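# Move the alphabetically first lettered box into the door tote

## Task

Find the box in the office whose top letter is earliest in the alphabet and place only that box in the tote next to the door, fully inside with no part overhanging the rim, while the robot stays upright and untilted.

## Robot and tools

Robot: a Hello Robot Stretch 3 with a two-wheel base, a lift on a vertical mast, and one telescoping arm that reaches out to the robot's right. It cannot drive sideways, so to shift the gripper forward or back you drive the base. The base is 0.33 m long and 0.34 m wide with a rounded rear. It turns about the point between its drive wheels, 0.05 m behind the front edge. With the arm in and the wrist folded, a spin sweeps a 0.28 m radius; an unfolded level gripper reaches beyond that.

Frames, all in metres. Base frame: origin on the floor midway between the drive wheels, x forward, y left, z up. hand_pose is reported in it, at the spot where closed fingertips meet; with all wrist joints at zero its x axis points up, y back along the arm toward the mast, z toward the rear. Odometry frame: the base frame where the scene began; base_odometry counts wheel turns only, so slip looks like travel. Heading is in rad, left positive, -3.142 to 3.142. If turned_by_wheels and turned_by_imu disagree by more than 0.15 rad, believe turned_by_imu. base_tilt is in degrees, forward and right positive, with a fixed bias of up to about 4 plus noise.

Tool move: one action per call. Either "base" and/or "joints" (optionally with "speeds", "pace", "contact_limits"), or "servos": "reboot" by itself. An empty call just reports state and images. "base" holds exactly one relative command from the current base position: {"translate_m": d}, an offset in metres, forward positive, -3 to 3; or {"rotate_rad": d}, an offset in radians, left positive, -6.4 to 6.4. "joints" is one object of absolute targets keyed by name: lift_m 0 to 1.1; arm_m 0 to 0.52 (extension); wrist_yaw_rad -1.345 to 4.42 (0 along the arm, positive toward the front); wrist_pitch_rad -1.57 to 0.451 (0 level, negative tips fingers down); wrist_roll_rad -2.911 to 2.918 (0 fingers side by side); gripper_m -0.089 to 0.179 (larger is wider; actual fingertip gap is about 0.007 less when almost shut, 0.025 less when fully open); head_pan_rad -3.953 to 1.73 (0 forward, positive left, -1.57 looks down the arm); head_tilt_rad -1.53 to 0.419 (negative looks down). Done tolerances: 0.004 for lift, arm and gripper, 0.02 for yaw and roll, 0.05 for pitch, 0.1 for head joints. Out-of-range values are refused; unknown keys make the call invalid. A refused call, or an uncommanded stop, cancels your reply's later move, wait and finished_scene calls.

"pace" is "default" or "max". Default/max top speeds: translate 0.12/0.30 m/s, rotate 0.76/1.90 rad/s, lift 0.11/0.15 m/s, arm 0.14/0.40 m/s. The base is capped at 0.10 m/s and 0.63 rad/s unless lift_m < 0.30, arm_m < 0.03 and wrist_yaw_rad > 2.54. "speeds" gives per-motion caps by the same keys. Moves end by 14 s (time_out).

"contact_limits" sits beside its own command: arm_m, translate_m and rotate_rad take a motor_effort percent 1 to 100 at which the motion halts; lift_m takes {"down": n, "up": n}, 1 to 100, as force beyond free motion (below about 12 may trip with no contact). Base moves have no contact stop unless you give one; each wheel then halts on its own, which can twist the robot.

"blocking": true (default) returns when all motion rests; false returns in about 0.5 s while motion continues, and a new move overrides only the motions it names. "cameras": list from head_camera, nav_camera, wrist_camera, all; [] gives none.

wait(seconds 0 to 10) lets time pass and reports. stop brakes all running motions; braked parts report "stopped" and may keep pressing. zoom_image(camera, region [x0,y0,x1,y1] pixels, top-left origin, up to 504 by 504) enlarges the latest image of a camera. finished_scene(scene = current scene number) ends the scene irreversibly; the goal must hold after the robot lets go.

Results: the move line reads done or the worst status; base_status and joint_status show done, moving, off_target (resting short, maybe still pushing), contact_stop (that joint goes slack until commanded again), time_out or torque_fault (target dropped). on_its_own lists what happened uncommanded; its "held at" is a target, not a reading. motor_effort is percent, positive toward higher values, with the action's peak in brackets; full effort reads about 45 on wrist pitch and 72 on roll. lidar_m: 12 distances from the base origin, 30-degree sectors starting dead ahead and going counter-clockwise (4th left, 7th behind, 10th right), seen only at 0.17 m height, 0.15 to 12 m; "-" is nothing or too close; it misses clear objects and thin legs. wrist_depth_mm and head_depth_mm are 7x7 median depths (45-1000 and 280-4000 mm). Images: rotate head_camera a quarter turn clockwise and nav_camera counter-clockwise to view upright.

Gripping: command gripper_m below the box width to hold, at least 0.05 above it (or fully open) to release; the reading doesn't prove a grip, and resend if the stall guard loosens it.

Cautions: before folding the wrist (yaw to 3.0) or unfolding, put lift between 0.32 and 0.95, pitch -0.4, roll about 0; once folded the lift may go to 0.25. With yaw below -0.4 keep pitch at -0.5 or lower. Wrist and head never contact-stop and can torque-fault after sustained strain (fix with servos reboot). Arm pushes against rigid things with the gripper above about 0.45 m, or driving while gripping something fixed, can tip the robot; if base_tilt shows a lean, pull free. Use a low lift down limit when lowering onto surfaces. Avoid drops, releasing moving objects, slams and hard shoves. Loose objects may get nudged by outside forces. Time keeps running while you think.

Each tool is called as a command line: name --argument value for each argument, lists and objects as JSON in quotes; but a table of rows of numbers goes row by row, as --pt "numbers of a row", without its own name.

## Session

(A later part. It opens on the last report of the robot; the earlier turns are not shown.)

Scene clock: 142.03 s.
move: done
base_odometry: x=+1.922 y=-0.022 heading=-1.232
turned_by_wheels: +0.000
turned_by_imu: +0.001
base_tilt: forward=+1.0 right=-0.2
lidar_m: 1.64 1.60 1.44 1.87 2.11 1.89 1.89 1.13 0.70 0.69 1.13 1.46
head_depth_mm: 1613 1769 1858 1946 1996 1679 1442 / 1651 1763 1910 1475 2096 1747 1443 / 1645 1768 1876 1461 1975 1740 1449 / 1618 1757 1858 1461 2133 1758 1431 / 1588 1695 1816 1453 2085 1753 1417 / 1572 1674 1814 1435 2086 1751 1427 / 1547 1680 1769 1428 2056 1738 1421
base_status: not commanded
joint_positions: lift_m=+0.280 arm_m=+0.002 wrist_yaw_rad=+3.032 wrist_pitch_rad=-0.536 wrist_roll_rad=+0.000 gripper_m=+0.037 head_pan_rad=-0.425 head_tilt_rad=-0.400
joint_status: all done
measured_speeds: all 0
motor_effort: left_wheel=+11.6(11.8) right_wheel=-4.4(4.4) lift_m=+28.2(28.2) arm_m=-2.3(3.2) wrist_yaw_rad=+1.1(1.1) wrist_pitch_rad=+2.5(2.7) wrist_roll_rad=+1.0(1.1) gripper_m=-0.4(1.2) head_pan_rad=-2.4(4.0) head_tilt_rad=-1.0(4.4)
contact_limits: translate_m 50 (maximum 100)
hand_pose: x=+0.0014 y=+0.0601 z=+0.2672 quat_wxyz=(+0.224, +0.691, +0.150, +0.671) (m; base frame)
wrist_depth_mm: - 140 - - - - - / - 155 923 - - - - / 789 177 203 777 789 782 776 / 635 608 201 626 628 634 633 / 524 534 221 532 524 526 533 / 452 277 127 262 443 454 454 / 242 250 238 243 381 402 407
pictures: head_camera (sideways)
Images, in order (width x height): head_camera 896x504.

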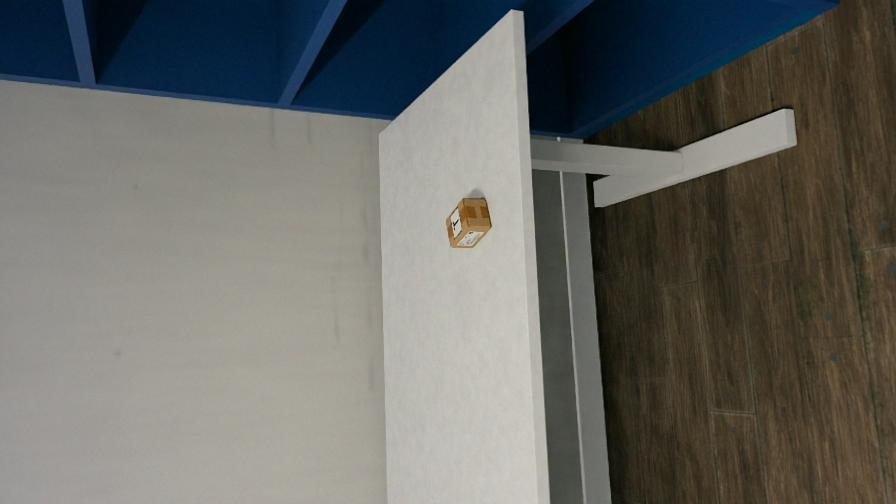

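move --base '{"rotate_rad": 0.363}' --pace "max" --cameras '[]'

move --base '{"translate_m": 0.753}' --joints '{"head_pan_rad": -1.57, "head_tilt_rad": -0.65}' --pace "max" --contact_limits '{"translate_m": 50}' --cameras '[]'

move --base '{"rotate_rad": 0.989}' --joints '{"lift_m": 0.6, "wrist_pitch_rad": -0.4}' --pace "max" --cameras '["head_camera"]'

move --joints '{"wrist_yaw_rad": 1.57, "gripper_m": 0.179, "lift_m": 0.81}' --pace "max" --cameras '["head_camera"]'

Scene clock: 178.43 s.
move: done
base_odometry: x=+1.922 y=-0.022 heading=-0.869
turned_by_wheels: +0.363
turned_by_imu: +0.362
base_tilt: forward=+1.0 right=-0.2
lidar_m: 1.59 1.93 1.44 1.79 1.94 1.88 1.13 1.18 0.69 1.20 1.13 1.87
head_depth_mm: 1546 1646 1756 1473 2041 1783 1448 / 1589 1671 1797 1476 2076 1762 1443 / 1599 1701 1847 1468 2108 1775 1436 / 1638 1746 1897 1455 2140 1765 1435 / 1669 1789 1901 1457 2180 1745 1442 / 1706 1820 1949 1439 2170 1750 1448 / 1732 1849 2035 1450 2174 1730 1431
base_status: done
joint_positions: lift_m=+0.280 arm_m=+0.002 wrist_yaw_rad=+3.032 wrist_pitch_rad=-0.536 wrist_roll_rad=+0.000 gripper_m=+0.037 head_pan_rad=-0.421 head_tilt_rad=-0.400
joint_status: not commanded
measured_speeds: all 0
motor_effort: left_wheel=-8.9(15.8) right_wheel=+8.8(15.7) lift_m=+30.9(30.9) arm_m=+0.9(1.3) wrist_yaw_rad=+0.7(1.1) wrist_pitch_rad=+2.6(2.9) wrist_roll_rad=+0.8(1.1) gripper_m=+0.0(1.2) head_pan_rad=+3.2(4.3) head_tilt_rad=-0.6(2.4)
hand_pose: x=+0.0014 y=+0.0601 z=+0.2672 quat_wxyz=(+0.224, +0.691, +0.150, +0.671) (m; base frame)
wrist_depth_mm: - 141 - - - - - / - 155 908 - - - - / 795 177 203 791 775 782 765 / 641 604 202 625 635 636 629 / 528 533 220 528 530 519 534 / 456 276 127 261 445 453 453 / 244 248 237 243 384 400 399
pictures: none
No camera images: "cameras" was empty.

Scene clock: 182.27 s.
move: done
base_odometry: x=+2.407 y=-0.597 heading=-0.870
turned_by_wheels: +0.000
turned_by_imu: +0.000
base_tilt: forward=+0.9 right=-0.2
lidar_m: 0.85 1.51 1.48 1.15 2.18 2.52 1.88 1.24 1.12 1.15 1.27 1.24
head_depth_mm: 1373 1158 1220 1309 1516 1425 1238 / 1433 1609 1613 1867 1609 1425 1235 / 1503 1697 1220 1848 1665 1421 1235 / 1562 1816 1220 963 1697 1415 1226 / 1498 1716 1222 927 1571 1424 1222 / 1406 1536 1218 924 768 1412 1223 / 1327 1424 1215 929 750 1360 1229
base_status: done
joint_positions: lift_m=+0.280 arm_m=+0.002 wrist_yaw_rad=+3.032 wrist_pitch_rad=-0.536 wrist_roll_rad=+0.000 gripper_m=+0.037 head_pan_rad=-1.572 head_tilt_rad=-0.652
joint_status: all done
measured_speeds: all 0
motor_effort: left_wheel=-2.2(12.3) right_wheel=+10.1(21.0) lift_m=+28.8(32.2) arm_m=-1.1(1.4) wrist_yaw_rad=+1.1(1.4) wrist_pitch_rad=+2.5(2.9) wrist_roll_rad=+0.8(1.1) gripper_m=+0.3(1.2) head_pan_rad=+2.6(5.0) head_tilt_rad=-0.6(5.0)
contact_limits: translate_m 50 (maximum 100)
hand_pose: x=+0.0014 y=+0.0601 z=+0.2672 quat_wxyz=(+0.224, +0.691, +0.150, +0.671) (m; base frame)
wrist_depth_mm: - 140 - - - - - / - 155 927 - - - - / 788 176 203 775 770 775 768 / 632 605 202 635 629 623 624 / 524 527 219 528 524 528 529 / 457 277 128 264 445 455 458 / 244 248 236 243 379 398 402
pictures: none
No camera images: "cameras" was empty.

Scene clock: 185.20 s.
move: done
base_odometry: x=+2.407 y=-0.597 heading=+0.119
turned_by_wheels: +0.989
turned_by_imu: +0.985
base_tilt: forward=+1.1 right=-0.1
lidar_m: 1.48 1.15 2.00 2.52 1.88 1.23 1.12 1.12 1.18 1.24 0.85 1.54
head_depth_mm: 1050 1168 1227 932 752 1333 1237 / 1051 1169 1217 933 750 1329 1228 / 1052 1173 1222 931 751 1323 1227 / 1059 1170 1218 932 729 1326 1226 / 1063 1182 1224 931 733 1354 1215 / 1072 1186 1209 924 747 1333 1223 / 1071 1186 1216 927 746 1338 1199
base_status: done
joint_positions: lift_m=+0.600 arm_m=+0.002 wrist_yaw_rad=+3.032 wrist_pitch_rad=-0.420 wrist_roll_rad=+0.000 gripper_m=+0.037 head_pan_rad=-1.570 head_tilt_rad=-0.652
joint_status: all done
measured_speeds: all 0
motor_effort: left_wheel=-8.6(14.6) right_wheel=+7.5(16.5) lift_m=+30.7(34.4) arm_m=-11.8(11.8) wrist_yaw_rad=+0.8(1.4) wrist_pitch_rad=+3.1(7.3) wrist_roll_rad=+0.8(1.0) gripper_m=+0.1(1.6) head_pan_rad=+2.3(4.4) head_tilt_rad=+1.5(2.7)
hand_pose: x=+0.0032 y=+0.0761 z=+0.6123 quat_wxyz=(+0.185, +0.698, +0.110, +0.683) (m; base frame)
wrist_depth_mm: - 137 - - - - - / - 146 - - - - - / - 160 - - - - - / - - 204 - - - - / - - 199 - - - - / 904 887 128 832 854 892 870 / 775 773 252 772 741 769 769
pictures: head_camera (sideways)
Images, in order (width x height): head_camera 896x504.

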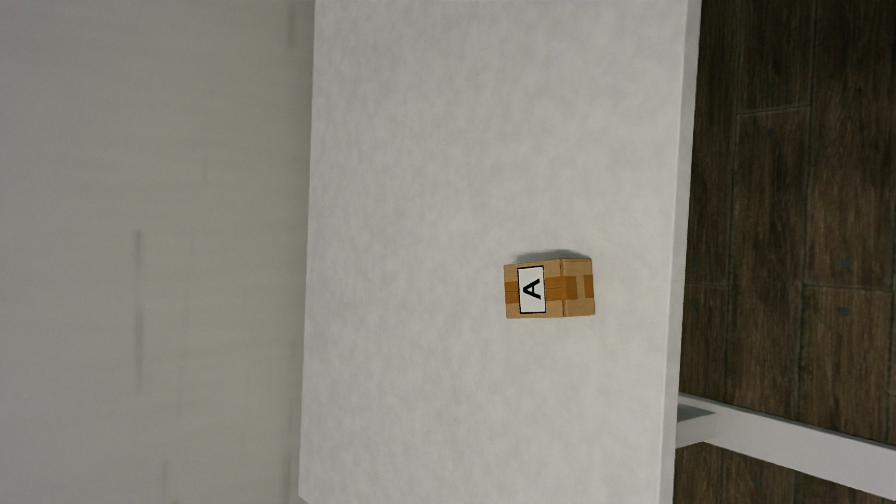

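Scene clock: 187.40 s.
move: done
base_odometry: x=+2.407 y=-0.597 heading=+0.119
turned_by_wheels: +0.000
turned_by_imu: +0.000
base_tilt: forward=+1.0 right=-0.2
lidar_m: 1.48 1.15 1.99 2.52 1.88 1.24 1.12 1.13 1.18 1.24 0.85 1.55
head_depth_mm: 1047 1166 1228 930 755 1341 1282 / 1052 1170 1219 937 755 1329 320 / 1059 1167 1221 927 753 1326 308 / 1056 1175 1225 932 731 1336 1229 / 1067 1184 1217 927 726 1363 1230 / 1069 1187 1216 927 751 1332 1226 / 1073 1190 1215 930 751 1336 1166
base_status: not commanded
joint_positions: lift_m=+0.810 arm_m=+0.002 wrist_yaw_rad=+1.573 wrist_pitch_rad=-0.419 wrist_roll_rad=+0.000 gripper_m=+0.179 head_pan_rad=-1.570 head_tilt_rad=-0.650
joint_status: all done
measured_speeds: all 0
motor_effort: left_wheel=-8.4(8.7) right_wheel=+7.5(8.1) lift_m=+31.1(34.1) arm_m=-22.4(22.4) wrist_yaw_rad=-1.9(6.7) wrist_pitch_rad=+3.2(3.8) wrist_roll_rad=+0.6(1.1) gripper_m=-0.4(95.0) head_pan_rad=+2.6(4.7) head_tilt_rad=+3.4(3.4)
hand_pose: x=+0.2029 y=-0.1463 z=+0.8225 quat_wxyz=(+0.593, +0.593, -0.384, +0.386) (m; base frame)
wrist_depth_mm: - - - - - - - / - - - - - - - / - - - - - - - / - - - - - - - / - - - - - - - / 125 - - - - 136 115 / - 930 - - - 959 110
pictures: head_camera (sideways)
Images, in order (width x height): head_camera 896x504.

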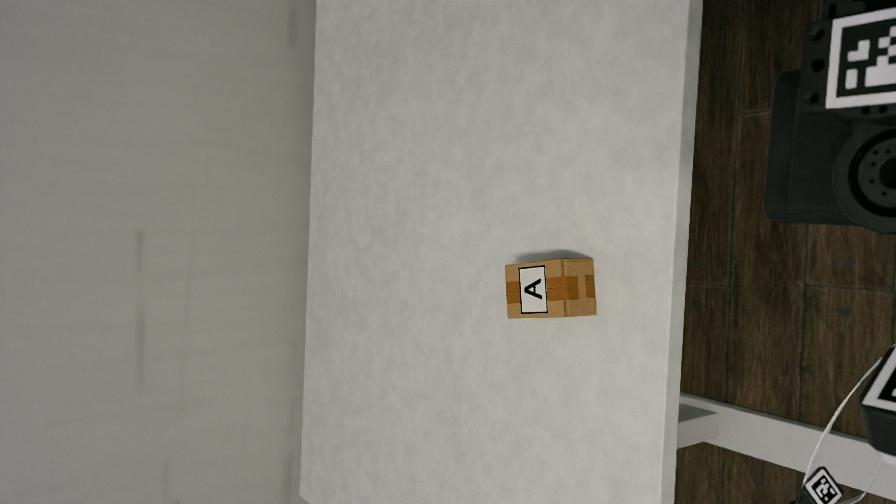

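move --base '{"translate_m": 0.067}' --joints '{"wrist_yaw_rad": 0.087, "arm_m": 0.204, "wrist_pitch_rad": -0.43}' --speeds '{"arm_m": 0.2}' --contact_limits '{"arm_m": 45}' --cameras '["head_camera", "wrist_camera"]'

Scene clock: 203.27 s.
move: done
base_odometry: x=+2.474 y=-0.589 heading=+0.119
turned_by_wheels: +0.000
turned_by_imu: +0.001
base_tilt: forward=+1.0 right=+0.0
lidar_m: 1.41 1.09 1.94 2.52 1.91 1.30 1.19 1.19 1.30 1.24 0.82 1.48
head_depth_mm: 1049 1164 1229 936 354 313 1232 / 1053 1168 1230 932 396 1350 1231 / 1049 1173 1224 934 410 1338 1231 / 1060 1176 1225 932 699 1335 1223 / 1066 1190 1224 928 754 1360 1222 / 1070 1184 1220 931 753 1325 1200 / 1078 1188 1271 928 747 1360 1229
base_status: done
joint_positions: lift_m=+0.810 arm_m=+0.204 wrist_yaw_rad=+0.090 wrist_pitch_rad=-0.444 wrist_roll_rad=+0.000 gripper_m=+0.179 head_pan_rad=-1.570 head_tilt_rad=-0.650
joint_status: all done
measured_speeds: all 0
motor_effort: left_wheel=+4.2(8.0) right_wheel=+7.2(12.9) lift_m=+28.2(29.7) arm_m=+22.9(25.8) wrist_yaw_rad=-2.1(6.3) wrist_pitch_rad=+2.6(5.6) wrist_roll_rad=+0.9(1.0) gripper_m=+0.5(1.0) head_pan_rad=+2.8(4.3) head_tilt_rad=+1.3(2.9)
contact_limits: arm_m 45 (drawing in: default 39, maximum 55; extending or still: default 49, maximum 70)
hand_pose: x=-0.0016 y=-0.5691 z=+0.8169 quat_wxyz=(+0.696, +0.187, -0.682, -0.125) (m; base frame)
wrist_depth_mm: - - - - - - - / - - - - - - - / - - - - - - - / - - - - - - - / - - - - - - - / - 121 - 210 - - 113 / - - 181 177 - - 107
pictures: head_camera (sideways), wrist_camera
Images, in order (width x height): head_camera 896x504, wrist_camera 644x364.

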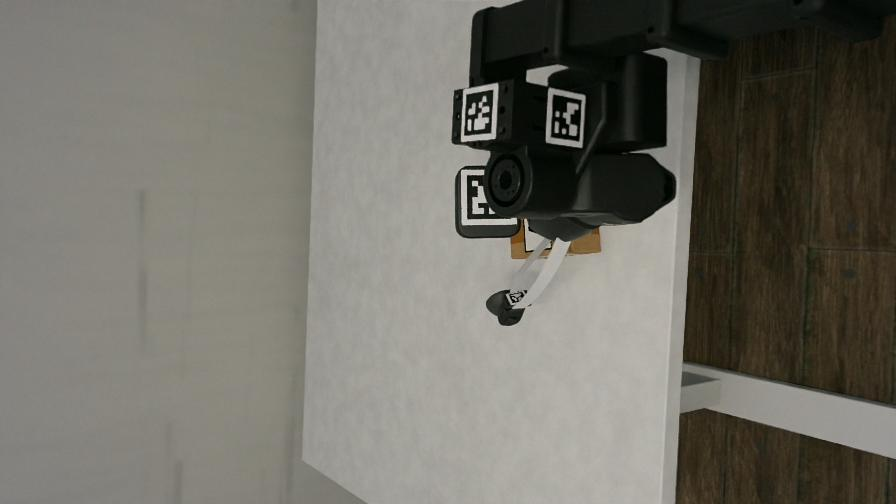

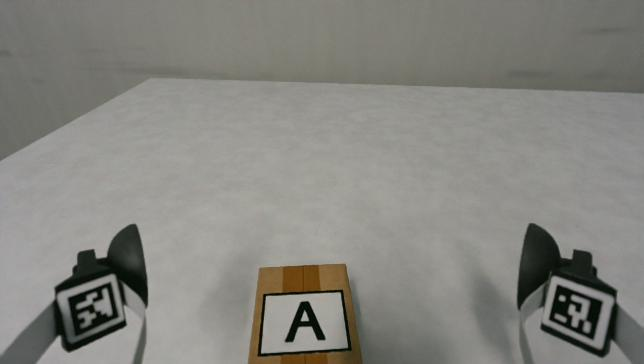

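move --joints '{"wrist_yaw_rad": 0.15, "arm_m": 0.221}' --contact_limits '{"arm_m": 45}' --cameras '[]'

move --joints '{"lift_m": 0.731}' --contact_limits '{"lift_m": {"down": 16}}' --cameras '["wrist_camera"]'

move --joints '{"gripper_m": 0.02}' --cameras '["wrist_camera"]'

move --joints '{"lift_m": 0.806}' --cameras '["wrist_camera"]'

Scene clock: 234.67 s.
move: done
base_odometry: x=+2.474 y=-0.589 heading=+0.119
turned_by_wheels: +0.000
turned_by_imu: +0.001
base_tilt: forward=+0.8 right=-0.1
lidar_m: 1.41 1.09 1.95 2.52 1.92 1.30 1.19 1.19 1.29 1.24 0.82 1.48
head_depth_mm: 1045 1161 1231 941 358 313 1230 / 1045 1168 1228 429 412 1336 1234 / 1052 1171 1227 904 436 1343 1234 / 1055 1178 1230 936 695 1329 1231 / 1069 1178 1224 933 753 1366 1237 / 1070 1182 1212 931 749 1326 1211 / 1068 1191 1275 926 753 1358 1224
base_status: not commanded
joint_positions: lift_m=+0.810 arm_m=+0.221 wrist_yaw_rad=+0.147 wrist_pitch_rad=-0.444 wrist_roll_rad=+0.000 gripper_m=+0.179 head_pan_rad=-1.570 head_tilt_rad=-0.650
joint_status: all done
measured_speeds: all 0
motor_effort: left_wheel=+4.0(4.5) right_wheel=+7.3(7.8) lift_m=+26.7(27.1) arm_m=+21.9(24.9) wrist_yaw_rad=+3.1(5.2) wrist_pitch_rad=+2.2(2.6) wrist_roll_rad=+0.8(1.1) gripper_m=+0.8(1.2) head_pan_rad=+2.4(3.1) head_tilt_rad=+0.3(1.6)
contact_limits: arm_m 45 (drawing in: default 39, maximum 55; extending or still: default 49, maximum 70)
hand_pose: x=+0.0108 y=-0.5846 z=+0.8169 quat_wxyz=(+0.700, +0.206, -0.676, -0.105) (m; base frame)
wrist_depth_mm: - - - - - - - / - - - - - - - / - - - - - - - / - - - - - - - / - - - - - - - / - 121 - 205 - - 114 / - - - 181 - - 107
pictures: none
No camera images: "cameras" was empty.

Scene clock: 236.23 s.
move: done
base_odometry: x=+2.474 y=-0.589 heading=+0.119
turned_by_wheels: +0.000
turned_by_imu: +0.000
base_tilt: forward=+1.0 right=-0.1
lidar_m: 1.41 1.09 1.94 2.52 1.91 1.30 1.19 1.19 1.30 1.24 0.83 1.47
head_depth_mm: 1045 1162 1231 938 736 379 331 / 1049 1169 1231 936 454 469 1219 / 1054 1177 1230 933 468 493 1236 / 1058 1179 1226 935 671 1336 1230 / 1062 1181 1224 931 731 1366 1233 / 1064 1193 1212 933 750 1331 1209 / 1072 1192 1276 931 751 1361 1235
base_status: not commanded
joint_positions: lift_m=+0.731 arm_m=+0.221 wrist_yaw_rad=+0.147 wrist_pitch_rad=-0.445 wrist_roll_rad=+0.000 gripper_m=+0.179 head_pan_rad=-1.570 head_tilt_rad=-0.650
joint_status: all done
measured_speeds: all 0
motor_effort: left_wheel=+4.1(4.4) right_wheel=+7.3(7.7) lift_m=+19.3(24.7) arm_m=+14.8(21.5) wrist_yaw_rad=+3.1(3.8) wrist_pitch_rad=+2.6(2.8) wrist_roll_rad=+0.9(1.1) gripper_m=+0.3(0.9) head_pan_rad=+2.5(3.5) head_tilt_rad=+0.8(1.8)
contact_limits: arm_m 45 (drawing in: default 39, maximum 55; extending or still: default 49, maximum 70); lift_m down 16 (down: maximum 72; up: maximum 65)
hand_pose: x=+0.0108 y=-0.5845 z=+0.7377 quat_wxyz=(+0.700, +0.206, -0.676, -0.105) (m; base frame)
wrist_depth_mm: - - - - - - - / - - - - - - - / - - - - - - - / - - - 160 - - - / - - 136 136 - - - / - 121 118 114 114 - 114 / - - 100 100 101 - 106
pictures: wrist_camera
Images, in order (width x height): wrist_camera 644x364.

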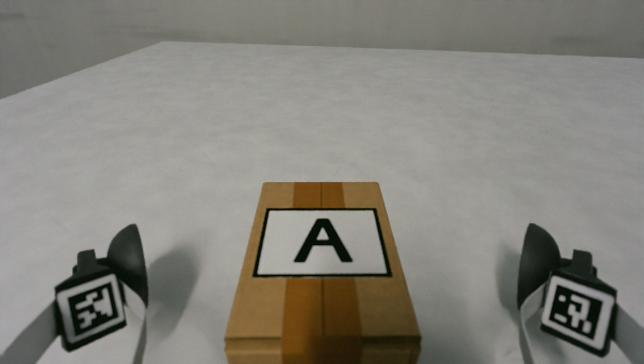

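Scene clock: 238.40 s.
move: done
base_odometry: x=+2.474 y=-0.589 heading=+0.119
turned_by_wheels: +0.000
turned_by_imu: +0.000
base_tilt: forward=+0.9 right=-0.2
lidar_m: 1.41 1.09 1.94 2.52 1.92 1.30 1.19 1.19 1.30 1.24 0.82 1.48
head_depth_mm: 1048 1161 1229 941 734 379 331 / 1053 1163 1234 937 454 468 1228 / 1056 1171 1231 928 471 493 1235 / 1058 1174 1225 934 694 1328 1233 / 1058 1187 1218 932 750 1371 1232 / 1070 1184 1221 926 752 1321 1206 / 1069 1199 1276 930 750 1365 1230
base_status: not commanded
joint_positions: lift_m=+0.731 arm_m=+0.221 wrist_yaw_rad=+0.148 wrist_pitch_rad=-0.445 wrist_roll_rad=+0.000 gripper_m=+0.022 head_pan_rad=-1.570 head_tilt_rad=-0.650
joint_status: all done
measured_speeds: all 0
motor_effort: left_wheel=+4.1(4.4) right_wheel=+7.1(7.6) lift_m=+19.8(20.1) arm_m=+6.1(15.1) wrist_yaw_rad=+2.4(3.6) wrist_pitch_rad=+2.6(2.9) wrist_roll_rad=+0.7(1.1) gripper_m=-34.9(99.0) head_pan_rad=+2.1(3.3) head_tilt_rad=+0.0(1.5)
contact_limits: arm_m 45 (drawing in: default 39, maximum 55; extending or still: default 49, maximum 70); lift_m down 16 (down: maximum 72; up: maximum 65)
hand_pose: x=+0.0111 y=-0.5845 z=+0.7377 quat_wxyz=(+0.700, +0.207, -0.676, -0.105) (m; base frame)
wrist_depth_mm: - - - - - - - / - - - - - - - / - - - - - - - / - - - 159 - - - / - - 146 136 141 - - / - - 125 114 118 121 - / - 101 99 101 101 114 -
pictures: wrist_camera
Images, in order (width x height): wrist_camera 644x364.

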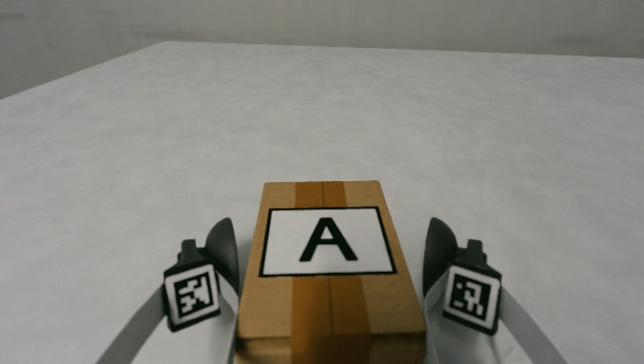

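Scene clock: 239.90 s.
move: done
base_odometry: x=+2.474 y=-0.589 heading=+0.119
turned_by_wheels: +0.000
turned_by_imu: +0.000
base_tilt: forward=+1.0 right=-0.2
lidar_m: 1.41 1.08 1.95 2.52 1.92 1.30 1.19 1.19 1.30 1.24 0.82 1.48
head_depth_mm: 1046 1169 1224 933 362 312 1239 / 1053 1170 1234 429 416 1333 1239 / 1051 1175 1225 935 438 1341 1221 / 1054 1185 1225 932 698 1339 1235 / 1063 1178 1220 930 749 1360 1230 / 1068 1187 1219 932 751 1315 1206 / 1072 1190 1267 929 750 1359 1229
base_status: not commanded
joint_positions: lift_m=+0.806 arm_m=+0.221 wrist_yaw_rad=+0.148 wrist_pitch_rad=-0.453 wrist_roll_rad=+0.000 gripper_m=+0.025 head_pan_rad=-1.570 head_tilt_rad=-0.650
joint_status: all done
measured_speeds: all 0
motor_effort: left_wheel=+4.2(4.4) right_wheel=+7.4(7.5) lift_m=+31.2(34.5) arm_m=-0.2(6.0) wrist_yaw_rad=+2.2(2.5) wrist_pitch_rad=+4.0(4.4) wrist_roll_rad=+0.7(1.0) gripper_m=-17.3(34.9) head_pan_rad=+1.8(3.8) head_tilt_rad=+0.9(1.5)
contact_limits: arm_m 45 (drawing in: default 39, maximum 55; extending or still: default 49, maximum 70)
hand_pose: x=+0.0109 y=-0.5834 z=+0.8109 quat_wxyz=(+0.699, +0.210, -0.675, -0.108) (m; base frame)
wrist_depth_mm: - - - - - - - / - - - - - - - / - - - - - - - / - - - 165 - - - / - - 147 137 143 - - / - - 126 115 119 121 - / - 101 99 101 101 115 -
pictures: wrist_camera
Images, in order (width x height): wrist_camera 644x364.

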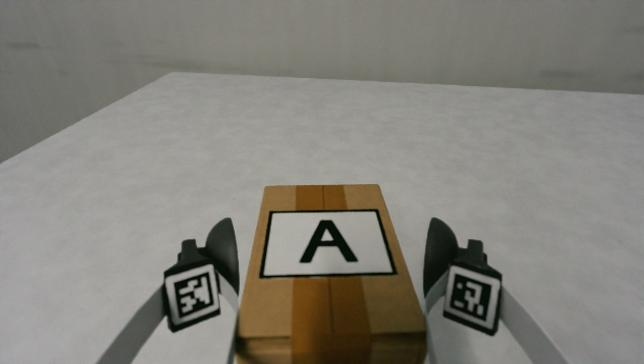

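move --joints '{"arm_m": 0.0}' --speeds '{"arm_m": 0.28}' --cameras '[]'

move --joints '{"wrist_yaw_rad": 1.57, "wrist_pitch_rad": -0.4, "head_pan_rad": -3.14, "head_tilt_rad": -0.75}' --pace "max" --cameras '[]'

move --base '{"rotate_rad": -1.206}' --joints '{"wrist_yaw_rad": 2.62, "lift_m": 0.28}' --pace "max" --cameras '[]'

move --base '{"translate_m": -1.981}' --pace "max" --contact_limits '{"translate_m": 50}' --cameras '[]'

move --base '{"rotate_rad": 1.206}' --pace "max" --cameras '[]'

move --base '{"translate_m": -1.25}' --pace "max" --contact_limits '{"translate_m": 50}' --cameras '["head_camera", "nav_camera"]'

Scene clock: 265.70 s.
move: done
base_odometry: x=+2.474 y=-0.589 heading=+0.119
turned_by_wheels: +0.000
turned_by_imu: +0.001
base_tilt: forward=+1.0 right=-0.3
lidar_m: 1.41 1.08 1.94 2.52 1.91 1.30 1.19 1.19 1.29 1.24 0.83 1.48
head_depth_mm: 1047 1161 1226 938 756 1337 1282 / 1059 1165 1221 937 756 1333 1288 / 1056 1175 1227 932 755 507 348 / 1056 1175 1222 935 751 507 360 / 1059 1174 1221 934 753 680 1233 / 1062 1189 1220 934 753 1327 1204 / 1072 1190 1266 930 750 1358 1221
base_status: not commanded
joint_positions: lift_m=+0.806 arm_m=+0.002 wrist_yaw_rad=+0.148 wrist_pitch_rad=-0.453 wrist_roll_rad=+0.000 gripper_m=+0.025 head_pan_rad=-1.570 head_tilt_rad=-0.650
joint_status: all done
joint sent to its limit — arm_m, lower limit.
measured_speeds: all 0
motor_effort: left_wheel=+4.2(4.5) right_wheel=+7.1(7.7) lift_m=+20.7(24.2) arm_m=-22.1(24.8) wrist_yaw_rad=+1.9(2.9) wrist_pitch_rad=+4.1(4.4) wrist_roll_rad=+0.8(1.2) gripper_m=-17.6(18.7) head_pan_rad=+2.0(3.7) head_tilt_rad=+0.1(2.1)
hand_pose: x=+0.0109 y=-0.3642 z=+0.8109 quat_wxyz=(+0.699, +0.210, -0.675, -0.108) (m; base frame)
wrist_depth_mm: - - - - - - - / - - - - - - - / - - - - - - - / - - - 164 - - - / - - 147 137 144 - - / - 124 125 115 119 120 - / - 880 99 100 104 899 902
pictures: none
No camera images: "cameras" was empty.

Scene clock: 266.87 s.
move: done
base_odometry: x=+2.474 y=-0.589 heading=+0.119
turned_by_wheels: +0.000
turned_by_imu: +0.000
base_tilt: forward=+0.8 right=-0.1
lidar_m: 1.41 1.09 1.95 2.52 1.92 1.30 1.18 1.19 1.30 1.24 0.82 1.48
head_depth_mm: 1196 1580 1475 1710 322 - - / 1187 1579 1466 1751 316 - - / 1194 1594 1460 1762 317 289 - / 1195 1601 1463 1739 1558 1296 1223 / 1193 1592 1465 1719 1563 1348 1245 / 1092 1218 1364 1634 1562 1346 1243 / 1038 1542 1459 1767 1531 1335 1244
base_status: not commanded
joint_positions: lift_m=+0.806 arm_m=+0.002 wrist_yaw_rad=+1.567 wrist_pitch_rad=-0.429 wrist_roll_rad=+0.000 gripper_m=+0.025 head_pan_rad=-3.172 head_tilt_rad=-0.748
joint_status: all done
measured_speeds: all 0
motor_effort: left_wheel=+4.2(4.3) right_wheel=+7.2(7.6) lift_m=+21.6(21.8) arm_m=-21.8(22.4) wrist_yaw_rad=+3.4(9.0) wrist_pitch_rad=+5.3(6.2) wrist_roll_rad=+0.8(0.9) gripper_m=-18.2(18.8) head_pan_rad=+3.2(5.0) head_tilt_rad=-4.0(5.9)
hand_pose: x=+0.2016 y=-0.1477 z=+0.8162 quat_wxyz=(+0.596, +0.594, -0.383, +0.381) (m; base frame)
wrist_depth_mm: - - - - - - - / - - - - - - - / - - - - - - - / - - - - - - - / - - 150 137 146 - - / - - 126 114 119 - - / - 121 99 100 104 910 -
pictures: none
No camera images: "cameras" was empty.

Scene clock: 271.17 s.
move: done
base_odometry: x=+2.474 y=-0.589 heading=-1.087
turned_by_wheels: -1.205
turned_by_imu: -1.200
base_tilt: forward=+0.9 right=-0.1
lidar_m: 0.82 1.51 1.41 1.09 1.73 2.52 2.54 1.30 1.39 1.19 1.19 1.24
head_depth_mm: 2174 2461 2308 1868 1557 1333 1188 / 2295 2546 2324 1888 1570 1339 1177 / 2351 2668 2337 1870 1558 1354 1183 / 2448 2669 2319 1870 1556 1349 1186 / 2587 2820 2329 1848 1552 1352 1178 / 2711 2857 2180 1832 1566 1354 1180 / 1690 1864 2120 1856 1569 1347 1177
base_status: done
joint_positions: lift_m=+0.280 arm_m=+0.002 wrist_yaw_rad=+2.617 wrist_pitch_rad=-0.426 wrist_roll_rad=+0.000 gripper_m=+0.025 head_pan_rad=-3.141 head_tilt_rad=-0.750
joint_status: all done
measured_speeds: all 0
motor_effort: left_wheel=+10.5(15.6) right_wheel=-9.4(13.7) lift_m=+20.1(22.4) arm_m=-19.9(22.6) wrist_yaw_rad=+3.5(8.2) wrist_pitch_rad=+4.9(5.1) wrist_roll_rad=+0.8(1.1) gripper_m=-18.2(18.5) head_pan_rad=+2.5(4.4) head_tilt_rad=-3.7(5.5)
hand_pose: x=+0.0906 y=+0.0465 z=+0.2908 quat_wxyz=(+0.324, +0.706, -0.034, +0.629) (m; base frame)
wrist_depth_mm: - - - - - - - / - - - - - - - / - - - - - - - / 708 749 755 753 757 760 760 / 601 614 149 137 146 638 664 / 504 506 125 115 119 482 509 / 198 255 99 100 104 414 434
pictures: none
No camera images: "cameras" was empty.

Scene clock: 279.20 s.
move: done
base_odometry: x=+1.552 y=+1.164 heading=-1.087
turned_by_wheels: +0.000
turned_by_imu: +0.004
base_tilt: forward=+1.0 right=+0.0
lidar_m: 2.79 2.11 1.62 1.18 0.75 0.67 0.68 0.83 1.59 0.57 1.15 1.26
head_depth_mm: 561 622 705 809 952 1155 1182 / 584 650 738 854 1012 1237 1187 / 608 681 777 905 1092 1288 1179 / 633 714 820 964 1166 1316 1187 / 659 749 868 1028 1270 1340 1184 / 688 790 919 1113 1391 1349 1181 / 724 833 983 1198 1479 1340 1179
base_status: done
joint_positions: lift_m=+0.280 arm_m=+0.002 wrist_yaw_rad=+2.617 wrist_pitch_rad=-0.426 wrist_roll_rad=+0.000 gripper_m=+0.025 head_pan_rad=-3.140 head_tilt_rad=-0.751
joint_status: not commanded
measured_speeds: all 0
motor_effort: left_wheel=-4.2(12.3) right_wheel=-3.4(19.3) lift_m=+31.7(32.7) arm_m=-11.8(19.9) wrist_yaw_rad=+2.6(4.0) wrist_pitch_rad=+4.8(5.1) wrist_roll_rad=+0.9(1.1) gripper_m=-16.7(18.8) head_pan_rad=+2.5(4.7) head_tilt_rad=+0.0(4.4)
contact_limits: translate_m 50 (maximum 100)
hand_pose: x=+0.0905 y=+0.0466 z=+0.2908 quat_wxyz=(+0.324, +0.706, -0.034, +0.629) (m; base frame)
wrist_depth_mm: - - - - - - - / - - - - - - - / - - - - - - - / 763 745 755 759 763 748 762 / 609 612 149 138 146 613 610 / 509 503 126 115 119 477 510 / 198 255 99 100 104 413 436
pictures: none
No camera images: "cameras" was empty.

Scene clock: 281.10 s.
move: done
base_odometry: x=+1.552 y=+1.164 heading=+0.119
turned_by_wheels: +1.206
turned_by_imu: +1.201
base_tilt: forward=+0.9 right=-0.1
lidar_m: 1.62 0.99 0.71 0.67 0.69 0.93 2.32 0.57 1.27 2.15 2.80 2.11
head_depth_mm: 2355 2483 2219 1859 1560 1348 1189 / 2386 2697 2292 1862 1559 1350 1182 / 2403 2656 2320 1862 1558 1342 1181 / 2376 2659 2315 1873 1568 1343 1184 / 2396 2713 2319 1862 1565 1342 1181 / 2423 2673 2261 1242 1256 1280 1179 / 830 834 847 860 869 1078 1176
base_status: done
joint_positions: lift_m=+0.280 arm_m=+0.002 wrist_yaw_rad=+2.617 wrist_pitch_rad=-0.426 wrist_roll_rad=+0.000 gripper_m=+0.025 head_pan_rad=-3.140 head_tilt_rad=-0.751
joint_status: not commanded
measured_speeds: all 0
motor_effort: left_wheel=-8.8(16.3) right_wheel=+8.1(16.9) lift_m=+31.3(31.9) arm_m=-20.3(20.5) wrist_yaw_rad=+3.0(3.6) wrist_pitch_rad=+4.7(5.0) wrist_roll_rad=+0.8(1.0) gripper_m=-17.2(18.7) head_pan_rad=+2.7(3.7) head_tilt_rad=-0.1(2.0)
hand_pose: x=+0.0905 y=+0.0466 z=+0.2908 quat_wxyz=(+0.324, +0.706, -0.034, +0.629) (m; base frame)
wrist_depth_mm: - - - - - - - / - - - - - - - / - - - 901 - - - / - - 756 750 765 754 748 / 608 609 148 137 146 607 610 / 505 504 125 115 118 473 509 / 197 255 100 101 104 416 440
pictures: none
No camera images: "cameras" was empty.

Scene clock: 286.63 s.
move: done
base_odometry: x=+0.311 y=+1.016 heading=+0.119
turned_by_wheels: +0.000
turned_by_imu: +0.003
base_tilt: forward=+0.9 right=+0.0
lidar_m: 2.75 0.93 0.67 0.64 0.66 0.86 1.44 1.48 1.99 1.26 0.44 0.45
head_depth_mm: 1258 1413 1615 1816 1568 1347 1185 / 1263 1424 1630 1821 1524 1353 1189 / 1259 1423 1648 1816 1492 1343 1185 / 1272 1437 1646 1825 1574 1344 1190 / 1269 1434 1655 1810 1561 1351 1179 / 1291 1452 1672 1841 1570 1341 1178 / 1288 1468 1685 1832 1557 1349 1177
base_status: done
joint_positions: lift_m=+0.280 arm_m=+0.002 wrist_yaw_rad=+2.617 wrist_pitch_rad=-0.426 wrist_roll_rad=+0.000 gripper_m=+0.025 head_pan_rad=-3.140 head_tilt_rad=-0.749
joint_status: not commanded
measured_speeds: all 0
motor_effort: left_wheel=-3.1(20.4) right_wheel=-3.9(9.4) lift_m=+28.8(31.3) arm_m=-16.0(22.4) wrist_yaw_rad=+2.7(3.4) wrist_pitch_rad=+4.6(5.1) wrist_roll_rad=+0.8(1.1) gripper_m=-17.0(19.0) head_pan_rad=+2.1(4.0) head_tilt_rad=+0.8(2.4)
contact_limits: translate_m 50 (maximum 100)
hand_pose: x=+0.0905 y=+0.0466 z=+0.2908 quat_wxyz=(+0.324, +0.706, -0.034, +0.629) (m; base frame)
wrist_depth_mm: - - - - - - - / - - - - - - - / - - - - 940 - - / - - 716 758 757 752 748 / 591 603 148 137 146 607 604 / 506 505 125 114 119 489 512 / 198 255 99 100 104 409 440
pictures: head_camera (sideways), nav_camera (sideways)
Images, in order (width x height): head_camera 896x504, nav_camera 672x504.

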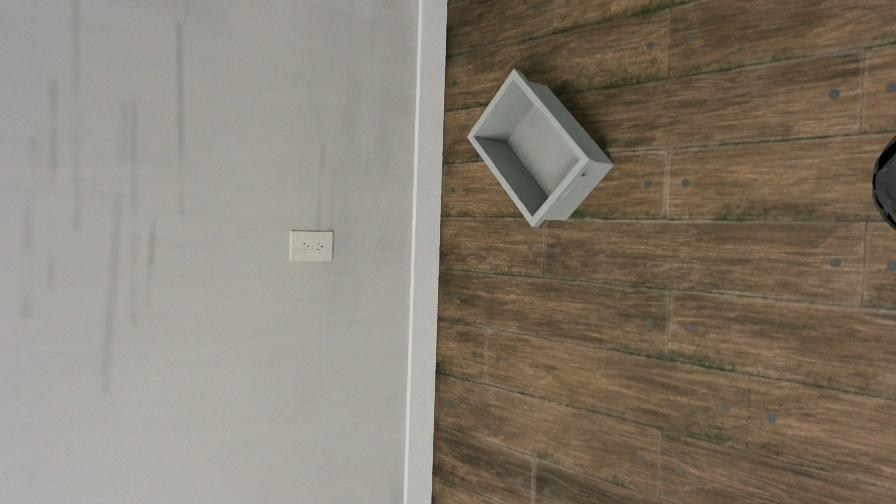

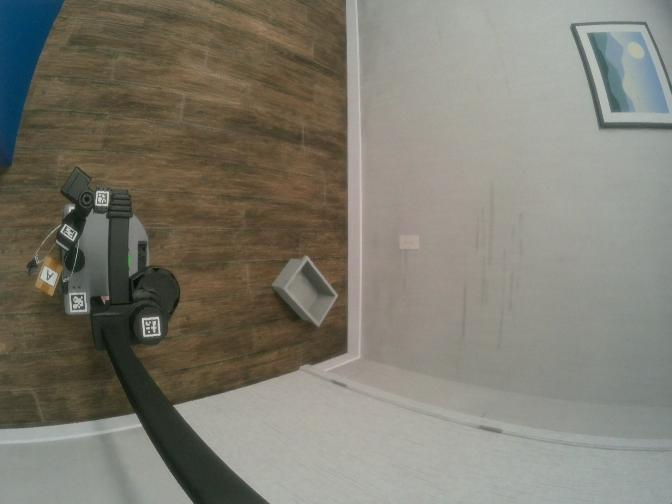

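move --base '{"translate_m": -0.48}' --joints '{"head_pan_rad": -1.57, "head_tilt_rad": -0.85}' --pace "max" --contact_limits '{"translate_m": 50}' --cameras '[]'

move --base '{"rotate_rad": -2.04}' --joints '{"lift_m": 0.5}' --pace "max" --cameras '["head_camera"]'

move --joints '{"wrist_yaw_rad": 1.18, "wrist_pitch_rad": -0.6}' --pace "max" --cameras '["head_camera"]'

Scene clock: 316.17 s.
move: done
base_odometry: x=-0.166 y=+0.959 heading=+0.119
turned_by_wheels: +0.000
turned_by_imu: +0.002
base_tilt: forward=+0.9 right=-0.1
lidar_m: 1.18 0.91 0.63 0.61 0.63 0.83 0.96 0.99 1.33 2.74 1.12 0.84
head_depth_mm: 2776 2497 2008 1698 1460 1282 1145 / 2882 2484 1986 1688 1445 1280 1146 / 2892 2502 1978 1703 1463 1274 1139 / 2873 2490 2024 1688 1464 1285 1146 / 2830 2481 2042 1684 1459 1281 1143 / 2717 2517 2014 1692 1456 1282 1147 / 2093 2156 1960 1701 1464 1279 1148
base_status: done
joint_positions: lift_m=+0.280 arm_m=+0.002 wrist_yaw_rad=+2.618 wrist_pitch_rad=-0.426 wrist_roll_rad=+0.000 gripper_m=+0.025 head_pan_rad=-1.563 head_tilt_rad=-0.849
joint_status: all done
measured_speeds: all 0
motor_effort: left_wheel=-10.5(21.2) right_wheel=+4.2(10.6) lift_m=+26.4(27.6) arm_m=-9.2(12.6) wrist_yaw_rad=+3.1(3.4) wrist_pitch_rad=+4.7(5.1) wrist_roll_rad=+0.7(1.1) gripper_m=-17.2(18.7) head_pan_rad=-3.0(6.2) head_tilt_rad=-4.7(8.3)
contact_limits: translate_m 50 (maximum 100)
hand_pose: x=+0.0905 y=+0.0466 z=+0.2908 quat_wxyz=(+0.324, +0.706, -0.034, +0.629) (m; base frame)
wrist_depth_mm: - - 587 - - - - / - - 641 - - - - / - - 691 - 915 - - / - - 709 754 753 754 753 / 579 603 148 137 145 609 611 / 507 503 125 115 119 475 512 / 197 255 100 101 104 416 440
pictures: none
No camera images: "cameras" was empty.

Scene clock: 320.00 s.
move: done
base_odometry: x=-0.166 y=+0.959 heading=-1.921
turned_by_wheels: -2.040
turned_by_imu: -2.032
base_tilt: forward=+1.1 right=-0.2
lidar_m: 1.44 2.51 1.05 0.84 2.07 0.85 0.62 0.61 0.64 0.94 0.96 1.01
head_depth_mm: 870 938 1000 1080 1217 1255 1147 / 983 1095 1224 1371 1408 1282 502 / 980 1133 1338 1574 1435 1280 531 / 942 1078 1263 1542 1405 1253 555 / 902 1026 1208 1437 1453 1241 1140 / 867 985 1137 1347 1476 1281 1150 / 836 947 1085 1284 1430 1282 1150
base_status: done
joint_positions: lift_m=+0.500 arm_m=+0.002 wrist_yaw_rad=+2.618 wrist_pitch_rad=-0.426 wrist_roll_rad=+0.000 gripper_m=+0.025 head_pan_rad=-1.570 head_tilt_rad=-0.850
joint_status: all done
measured_speeds: all 0
motor_effort: left_wheel=+9.3(14.6) right_wheel=-9.3(16.3) lift_m=+29.4(34.8) arm_m=-22.2(22.5) wrist_yaw_rad=+2.9(3.3) wrist_pitch_rad=+4.8(5.1) wrist_roll_rad=+0.8(1.1) gripper_m=-17.3(18.6) head_pan_rad=-2.4(4.3) head_tilt_rad=-3.4(5.3)
hand_pose: x=+0.0905 y=+0.0466 z=+0.5108 quat_wxyz=(+0.324, +0.706, -0.034, +0.629) (m; base frame)
wrist_depth_mm: - - - - - - - / - 737 - - - - - / - 803 - - - - - / - 903 - - - - - / 940 915 150 137 146 919 914 / 766 730 125 115 119 720 762 / 198 625 99 101 104 635 658
pictures: head_camera (sideways)
Images, in order (width x height): head_camera 896x504.

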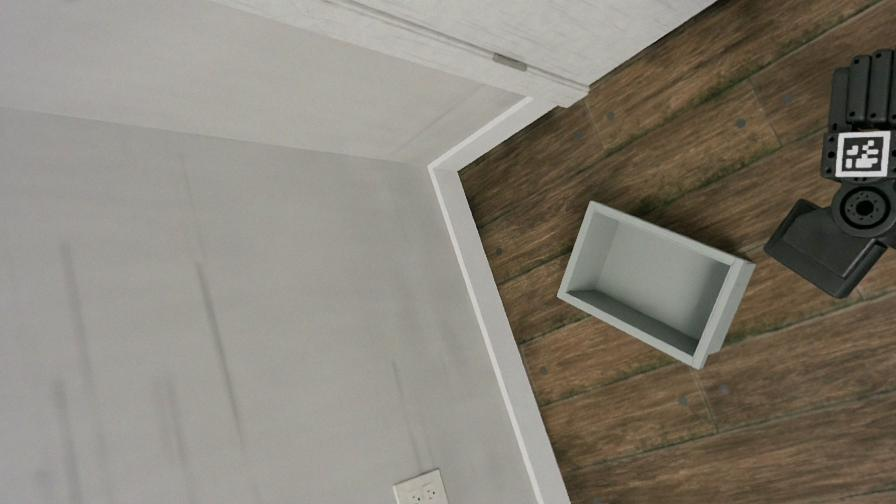

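Scene clock: 321.20 s.
move: done
base_odometry: x=-0.166 y=+0.959 heading=-1.921
turned_by_wheels: +0.000
turned_by_imu: +0.000
base_tilt: forward=+1.0 right=-0.1
lidar_m: 1.43 2.50 1.05 0.84 2.07 0.85 0.62 0.61 0.64 0.94 0.96 1.01
head_depth_mm: 868 941 1001 1089 1221 1262 1145 / 984 1096 1219 1367 1413 1277 503 / 980 1130 1335 1593 1464 1281 532 / 933 1080 1260 1535 1404 1264 616 / 900 1031 1199 1436 1454 1244 599 / 870 984 1138 1347 1454 1284 717 / 832 945 1085 1266 1421 1288 1140
base_status: not commanded
joint_positions: lift_m=+0.500 arm_m=+0.002 wrist_yaw_rad=+1.183 wrist_pitch_rad=-0.619 wrist_roll_rad=+0.000 gripper_m=+0.025 head_pan_rad=-1.570 head_tilt_rad=-0.850
joint_status: all done
measured_speeds: all 0
motor_effort: left_wheel=+9.2(9.5) right_wheel=-9.3(9.7) lift_m=+28.1(29.6) arm_m=-20.4(22.2) wrist_yaw_rad=-2.1(6.9) wrist_pitch_rad=+3.1(6.5) wrist_roll_rad=+0.9(1.1) gripper_m=-17.6(18.5) head_pan_rad=-2.5(4.2) head_tilt_rad=-4.3(5.4)
hand_pose: x=+0.1589 y=-0.2205 z=+0.4705 quat_wxyz=(+0.680, +0.554, -0.439, +0.197) (m; base frame)
wrist_depth_mm: - - - - - - 562 / - - - - - - - / - - - - 944 - - / 878 864 869 883 875 820 - / 746 750 149 138 146 749 710 / 649 629 125 114 119 126 676 / 592 555 99 101 104 118 -
pictures: head_camera (sideways)
Images, in order (width x height): head_camera 896x504.

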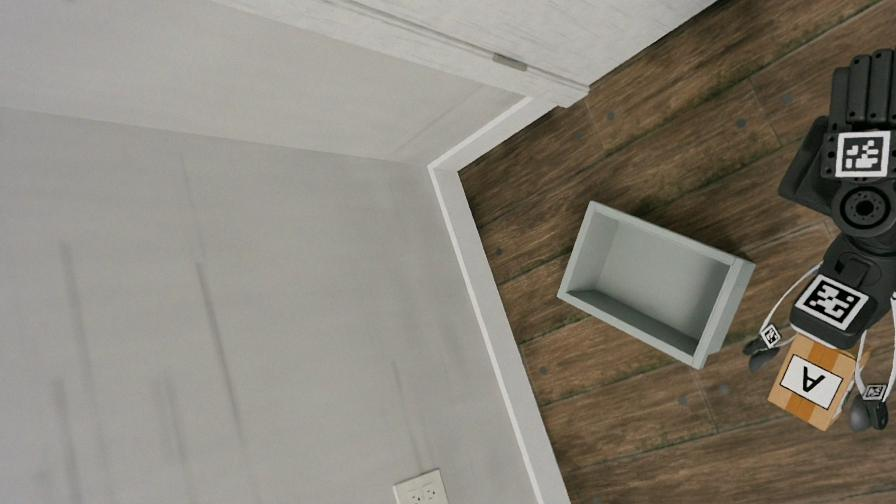

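move --base '{"translate_m": 0.031}' --joints '{"arm_m": 0.4035, "wrist_pitch_rad": -1.2, "lift_m": 0.38}' --pace "max" --cameras '[]'

move --joints '{"lift_m": 0.2}' --pace "max" --cameras '[]'

move --joints '{"lift_m": 0.127}' --speeds '{"lift_m": 0.05}' --cameras '[]'

move --joints '{"gripper_m": 0.135}' --cameras '[]'

move --joints '{"lift_m": 0.3}' --cameras '["wrist_camera"]'

finished_scene --scene 3

Scene clock: 338.23 s.
move: done
base_odometry: x=-0.177 y=+0.930 heading=-1.921
turned_by_wheels: +0.000
turned_by_imu: +0.001
base_tilt: forward=+1.0 right=+0.0
lidar_m: 1.41 2.58 1.06 0.84 2.16 0.89 0.65 0.64 0.67 0.97 0.95 1.00
head_depth_mm: 903 982 1064 1141 1279 1277 1144 / 1001 1117 1267 1408 1384 724 617 / 965 1113 1327 1548 938 1280 1154 / 927 1057 1243 1528 1106 1280 1143 / 886 1011 1177 1423 1455 1244 1148 / 854 969 1115 1343 1460 1282 1146 / 820 927 1070 1257 1428 1291 1142
base_status: done
joint_positions: lift_m=+0.380 arm_m=+0.404 wrist_yaw_rad=+1.182 wrist_pitch_rad=-1.205 wrist_roll_rad=+0.000 gripper_m=+0.025 head_pan_rad=-1.570 head_tilt_rad=-0.850
joint_status: all done
measured_speeds: all 0
motor_effort: left_wheel=+8.2(13.2) right_wheel=+1.2(7.1) lift_m=+22.7(23.1) arm_m=+23.2(26.5) wrist_yaw_rad=-1.8(2.1) wrist_pitch_rad=+1.0(4.1) wrist_roll_rad=+0.7(1.0) gripper_m=-16.7(18.6) head_pan_rad=-2.8(4.2) head_tilt_rad=-4.1(5.1)
hand_pose: x=+0.0426 y=-0.5749 z=+0.2708 quat_wxyz=(+0.707, +0.657, -0.260, -0.008) (m; base frame)
wrist_depth_mm: 509 505 501 495 500 - 384 / 488 483 485 484 480 474 - / 470 466 467 463 462 455 455 / 455 454 340 169 383 440 436 / 430 433 147 136 142 420 426 / 420 415 125 114 118 405 407 / 407 294 99 101 104 390 395
pictures: none
No camera images: "cameras" was empty.

Scene clock: 340.23 s.
move: done
base_odometry: x=-0.177 y=+0.930 heading=-1.921
turned_by_wheels: +0.000
turned_by_imu: +0.000
base_tilt: forward=+1.0 right=+0.0
lidar_m: 1.41 2.58 1.06 0.84 2.16 0.89 0.65 0.64 0.67 0.97 0.95 1.00
head_depth_mm: 908 980 1064 1141 1274 1285 1142 / 996 1124 1264 1440 1433 1260 1132 / 966 1116 1320 1583 1369 1243 1129 / 926 1057 1251 1508 1376 1230 1146 / 886 1016 1179 1418 1457 1246 1141 / 854 968 1121 1329 1459 1292 1148 / 822 932 1075 1263 1422 1281 1151
base_status: not commanded
joint_positions: lift_m=+0.200 arm_m=+0.404 wrist_yaw_rad=+1.182 wrist_pitch_rad=-1.205 wrist_roll_rad=+0.000 gripper_m=+0.025 head_pan_rad=-1.570 head_tilt_rad=-0.850
joint_status: all done
measured_speeds: all 0
motor_effort: left_wheel=+8.3(8.5) right_wheel=+1.4(1.9) lift_m=+21.2(22.6) arm_m=+19.3(23.3) wrist_yaw_rad=-1.4(1.9) wrist_pitch_rad=+0.3(1.1) wrist_roll_rad=+0.9(1.0) gripper_m=-17.1(18.5) head_pan_rad=-2.6(3.6) head_tilt_rad=-3.3(5.1)
hand_pose: x=+0.0426 y=-0.5749 z=+0.0908 quat_wxyz=(+0.707, +0.657, -0.260, -0.008) (m; base frame)
wrist_depth_mm: 305 302 302 168 164 177 166 / 161 183 190 196 203 210 - / - 234 244 254 262 - - / - - - 161 - - - / - - 148 136 142 - - / - - 125 114 118 121 - / - 101 99 101 104 120 -
pictures: none
No camera images: "cameras" was empty.

Scene clock: 342.23 s.
move: done
base_odometry: x=-0.177 y=+0.930 heading=-1.921
turned_by_wheels: +0.000
turned_by_imu: +0.000
base_tilt: forward=+0.8 right=+0.0
lidar_m: 1.41 2.58 1.07 0.85 2.16 0.89 0.65 0.64 0.67 0.97 0.95 1.00
head_depth_mm: 906 976 1066 1139 1275 1280 1146 / 1006 1125 1269 1440 1428 1281 1128 / 971 1105 1337 1568 1446 1148 1108 / 923 1065 1244 1523 1401 1253 1136 / 889 1013 1181 1414 1465 1254 1148 / 849 966 1120 1335 1466 1278 1145 / 818 928 1063 1259 1426 1291 1149
base_status: not commanded
joint_positions: lift_m=+0.127 arm_m=+0.404 wrist_yaw_rad=+1.182 wrist_pitch_rad=-1.205 wrist_roll_rad=+0.000 gripper_m=+0.025 head_pan_rad=-1.570 head_tilt_rad=-0.850
joint_status: all done
measured_speeds: all 0
motor_effort: left_wheel=+8.3(8.6) right_wheel=+1.5(1.8) lift_m=+18.5(22.2) arm_m=+16.3(19.8) wrist_yaw_rad=-1.8(1.9) wrist_pitch_rad=+0.8(1.0) wrist_roll_rad=+0.8(1.1) gripper_m=-17.5(18.8) head_pan_rad=-2.0(3.6) head_tilt_rad=-3.8(4.5)
hand_pose: x=+0.0425 y=-0.5749 z=+0.0178 quat_wxyz=(+0.707, +0.657, -0.260, -0.008) (m; base frame)
wrist_depth_mm: 146 144 148 154 155 169 155 / 167 180 187 186 192 193 - / - 196 197 196 195 194 - / - 190 188 131 184 187 - / - 184 149 121 123 181 180 / - 177 125 108 112 171 173 / - 169 103 101 124 120 168
pictures: none
No camera images: "cameras" was empty.

Scene clock: 343.90 s.
move: done
base_odometry: x=-0.177 y=+0.930 heading=-1.921
turned_by_wheels: +0.000
turned_by_imu: +0.000
base_tilt: forward=+1.0 right=-0.3
lidar_m: 1.41 2.58 1.07 0.84 2.16 0.89 0.65 0.64 0.67 0.97 0.95 1.00
head_depth_mm: 911 977 1056 1142 1280 1280 1142 / 997 1125 1264 1435 1430 1280 1133 / 960 1117 1323 1592 1452 1146 1113 / 916 1071 1249 1515 1395 1247 1148 / 888 1014 1179 1415 1459 1256 1145 / 849 966 1123 1330 1468 1289 1148 / 821 924 1075 1264 1435 1282 1145
base_status: not commanded
joint_positions: lift_m=+0.127 arm_m=+0.404 wrist_yaw_rad=+1.182 wrist_pitch_rad=-1.205 wrist_roll_rad=+0.000 gripper_m=+0.135 head_pan_rad=-1.570 head_tilt_rad=-0.850
joint_status: all done
measured_speeds: all 0
motor_effort: left_wheel=+8.2(8.4) right_wheel=+1.3(1.8) lift_m=+21.7(21.8) arm_m=+13.2(16.3) wrist_yaw_rad=-0.9(1.7) wrist_pitch_rad=+0.7(1.0) wrist_roll_rad=+0.8(1.0) gripper_m=+0.4(92.0) head_pan_rad=-2.4(3.2) head_tilt_rad=-3.4(4.3)
hand_pose: x=+0.0425 y=-0.5749 z=+0.0178 quat_wxyz=(+0.707, +0.657, -0.260, -0.008) (m; base frame)
wrist_depth_mm: 142 144 149 155 156 165 158 / 167 180 188 186 192 198 - / - 196 196 196 195 194 - / - 191 190 138 184 186 - / - 184 181 132 134 180 180 / - 125 175 128 128 125 173 / - 169 171 124 126 166 99
pictures: none
No camera images: "cameras" was empty.

Scene clock: 346.30 s.
move: done
base_odometry: x=-0.177 y=+0.930 heading=-1.921
turned_by_wheels: +0.000
turned_by_imu: +0.000
base_tilt: forward=+1.0 right=+0.0
lidar_m: 1.41 2.58 1.06 0.84 2.16 0.89 0.65 0.64 0.67 0.97 0.95 1.00
head_depth_mm: 904 980 1065 1135 1289 1279 1155 / 999 1124 1259 1427 1410 1239 714 / 964 1114 1319 1573 951 1267 1125 / 924 1059 1245 1518 1376 1256 1144 / 889 1012 1177 1423 1450 1247 1138 / 856 970 1122 1318 1455 1288 1150 / 825 927 1064 1256 1425 1297 1141
base_status: not commanded
joint_positions: lift_m=+0.300 arm_m=+0.404 wrist_yaw_rad=+1.182 wrist_pitch_rad=-1.205 wrist_roll_rad=+0.000 gripper_m=+0.135 head_pan_rad=-1.570 head_tilt_rad=-0.850
joint_status: all done
measured_speeds: all 0
motor_effort: left_wheel=+8.2(8.4) right_wheel=+1.3(1.7) lift_m=+31.3(34.3) arm_m=+9.4(13.3) wrist_yaw_rad=-1.5(1.8) wrist_pitch_rad=+0.7(1.0) wrist_roll_rad=+0.8(1.1) gripper_m=+0.1(1.2) head_pan_rad=-1.4(3.6) head_tilt_rad=-3.1(4.4)
hand_pose: x=+0.0425 y=-0.5749 z=+0.1908 quat_wxyz=(+0.707, +0.657, -0.260, -0.008) (m; base frame)
wrist_depth_mm: 417 412 414 408 408 408 - / 397 400 402 392 391 393 393 / 384 383 285 293 297 370 375 / 373 365 338 - - 358 361 / 360 247 - 302 - 151 346 / 346 123 - 294 - 125 337 / - 220 258 260 244 217 323
pictures: wrist_camera
Images, in order (width x height): wrist_camera 644x364.

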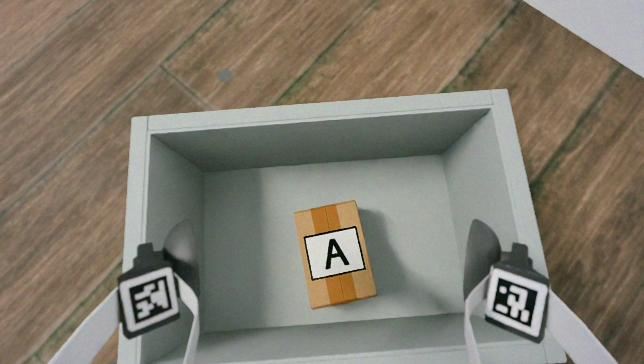

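The scene is finished: the task was done.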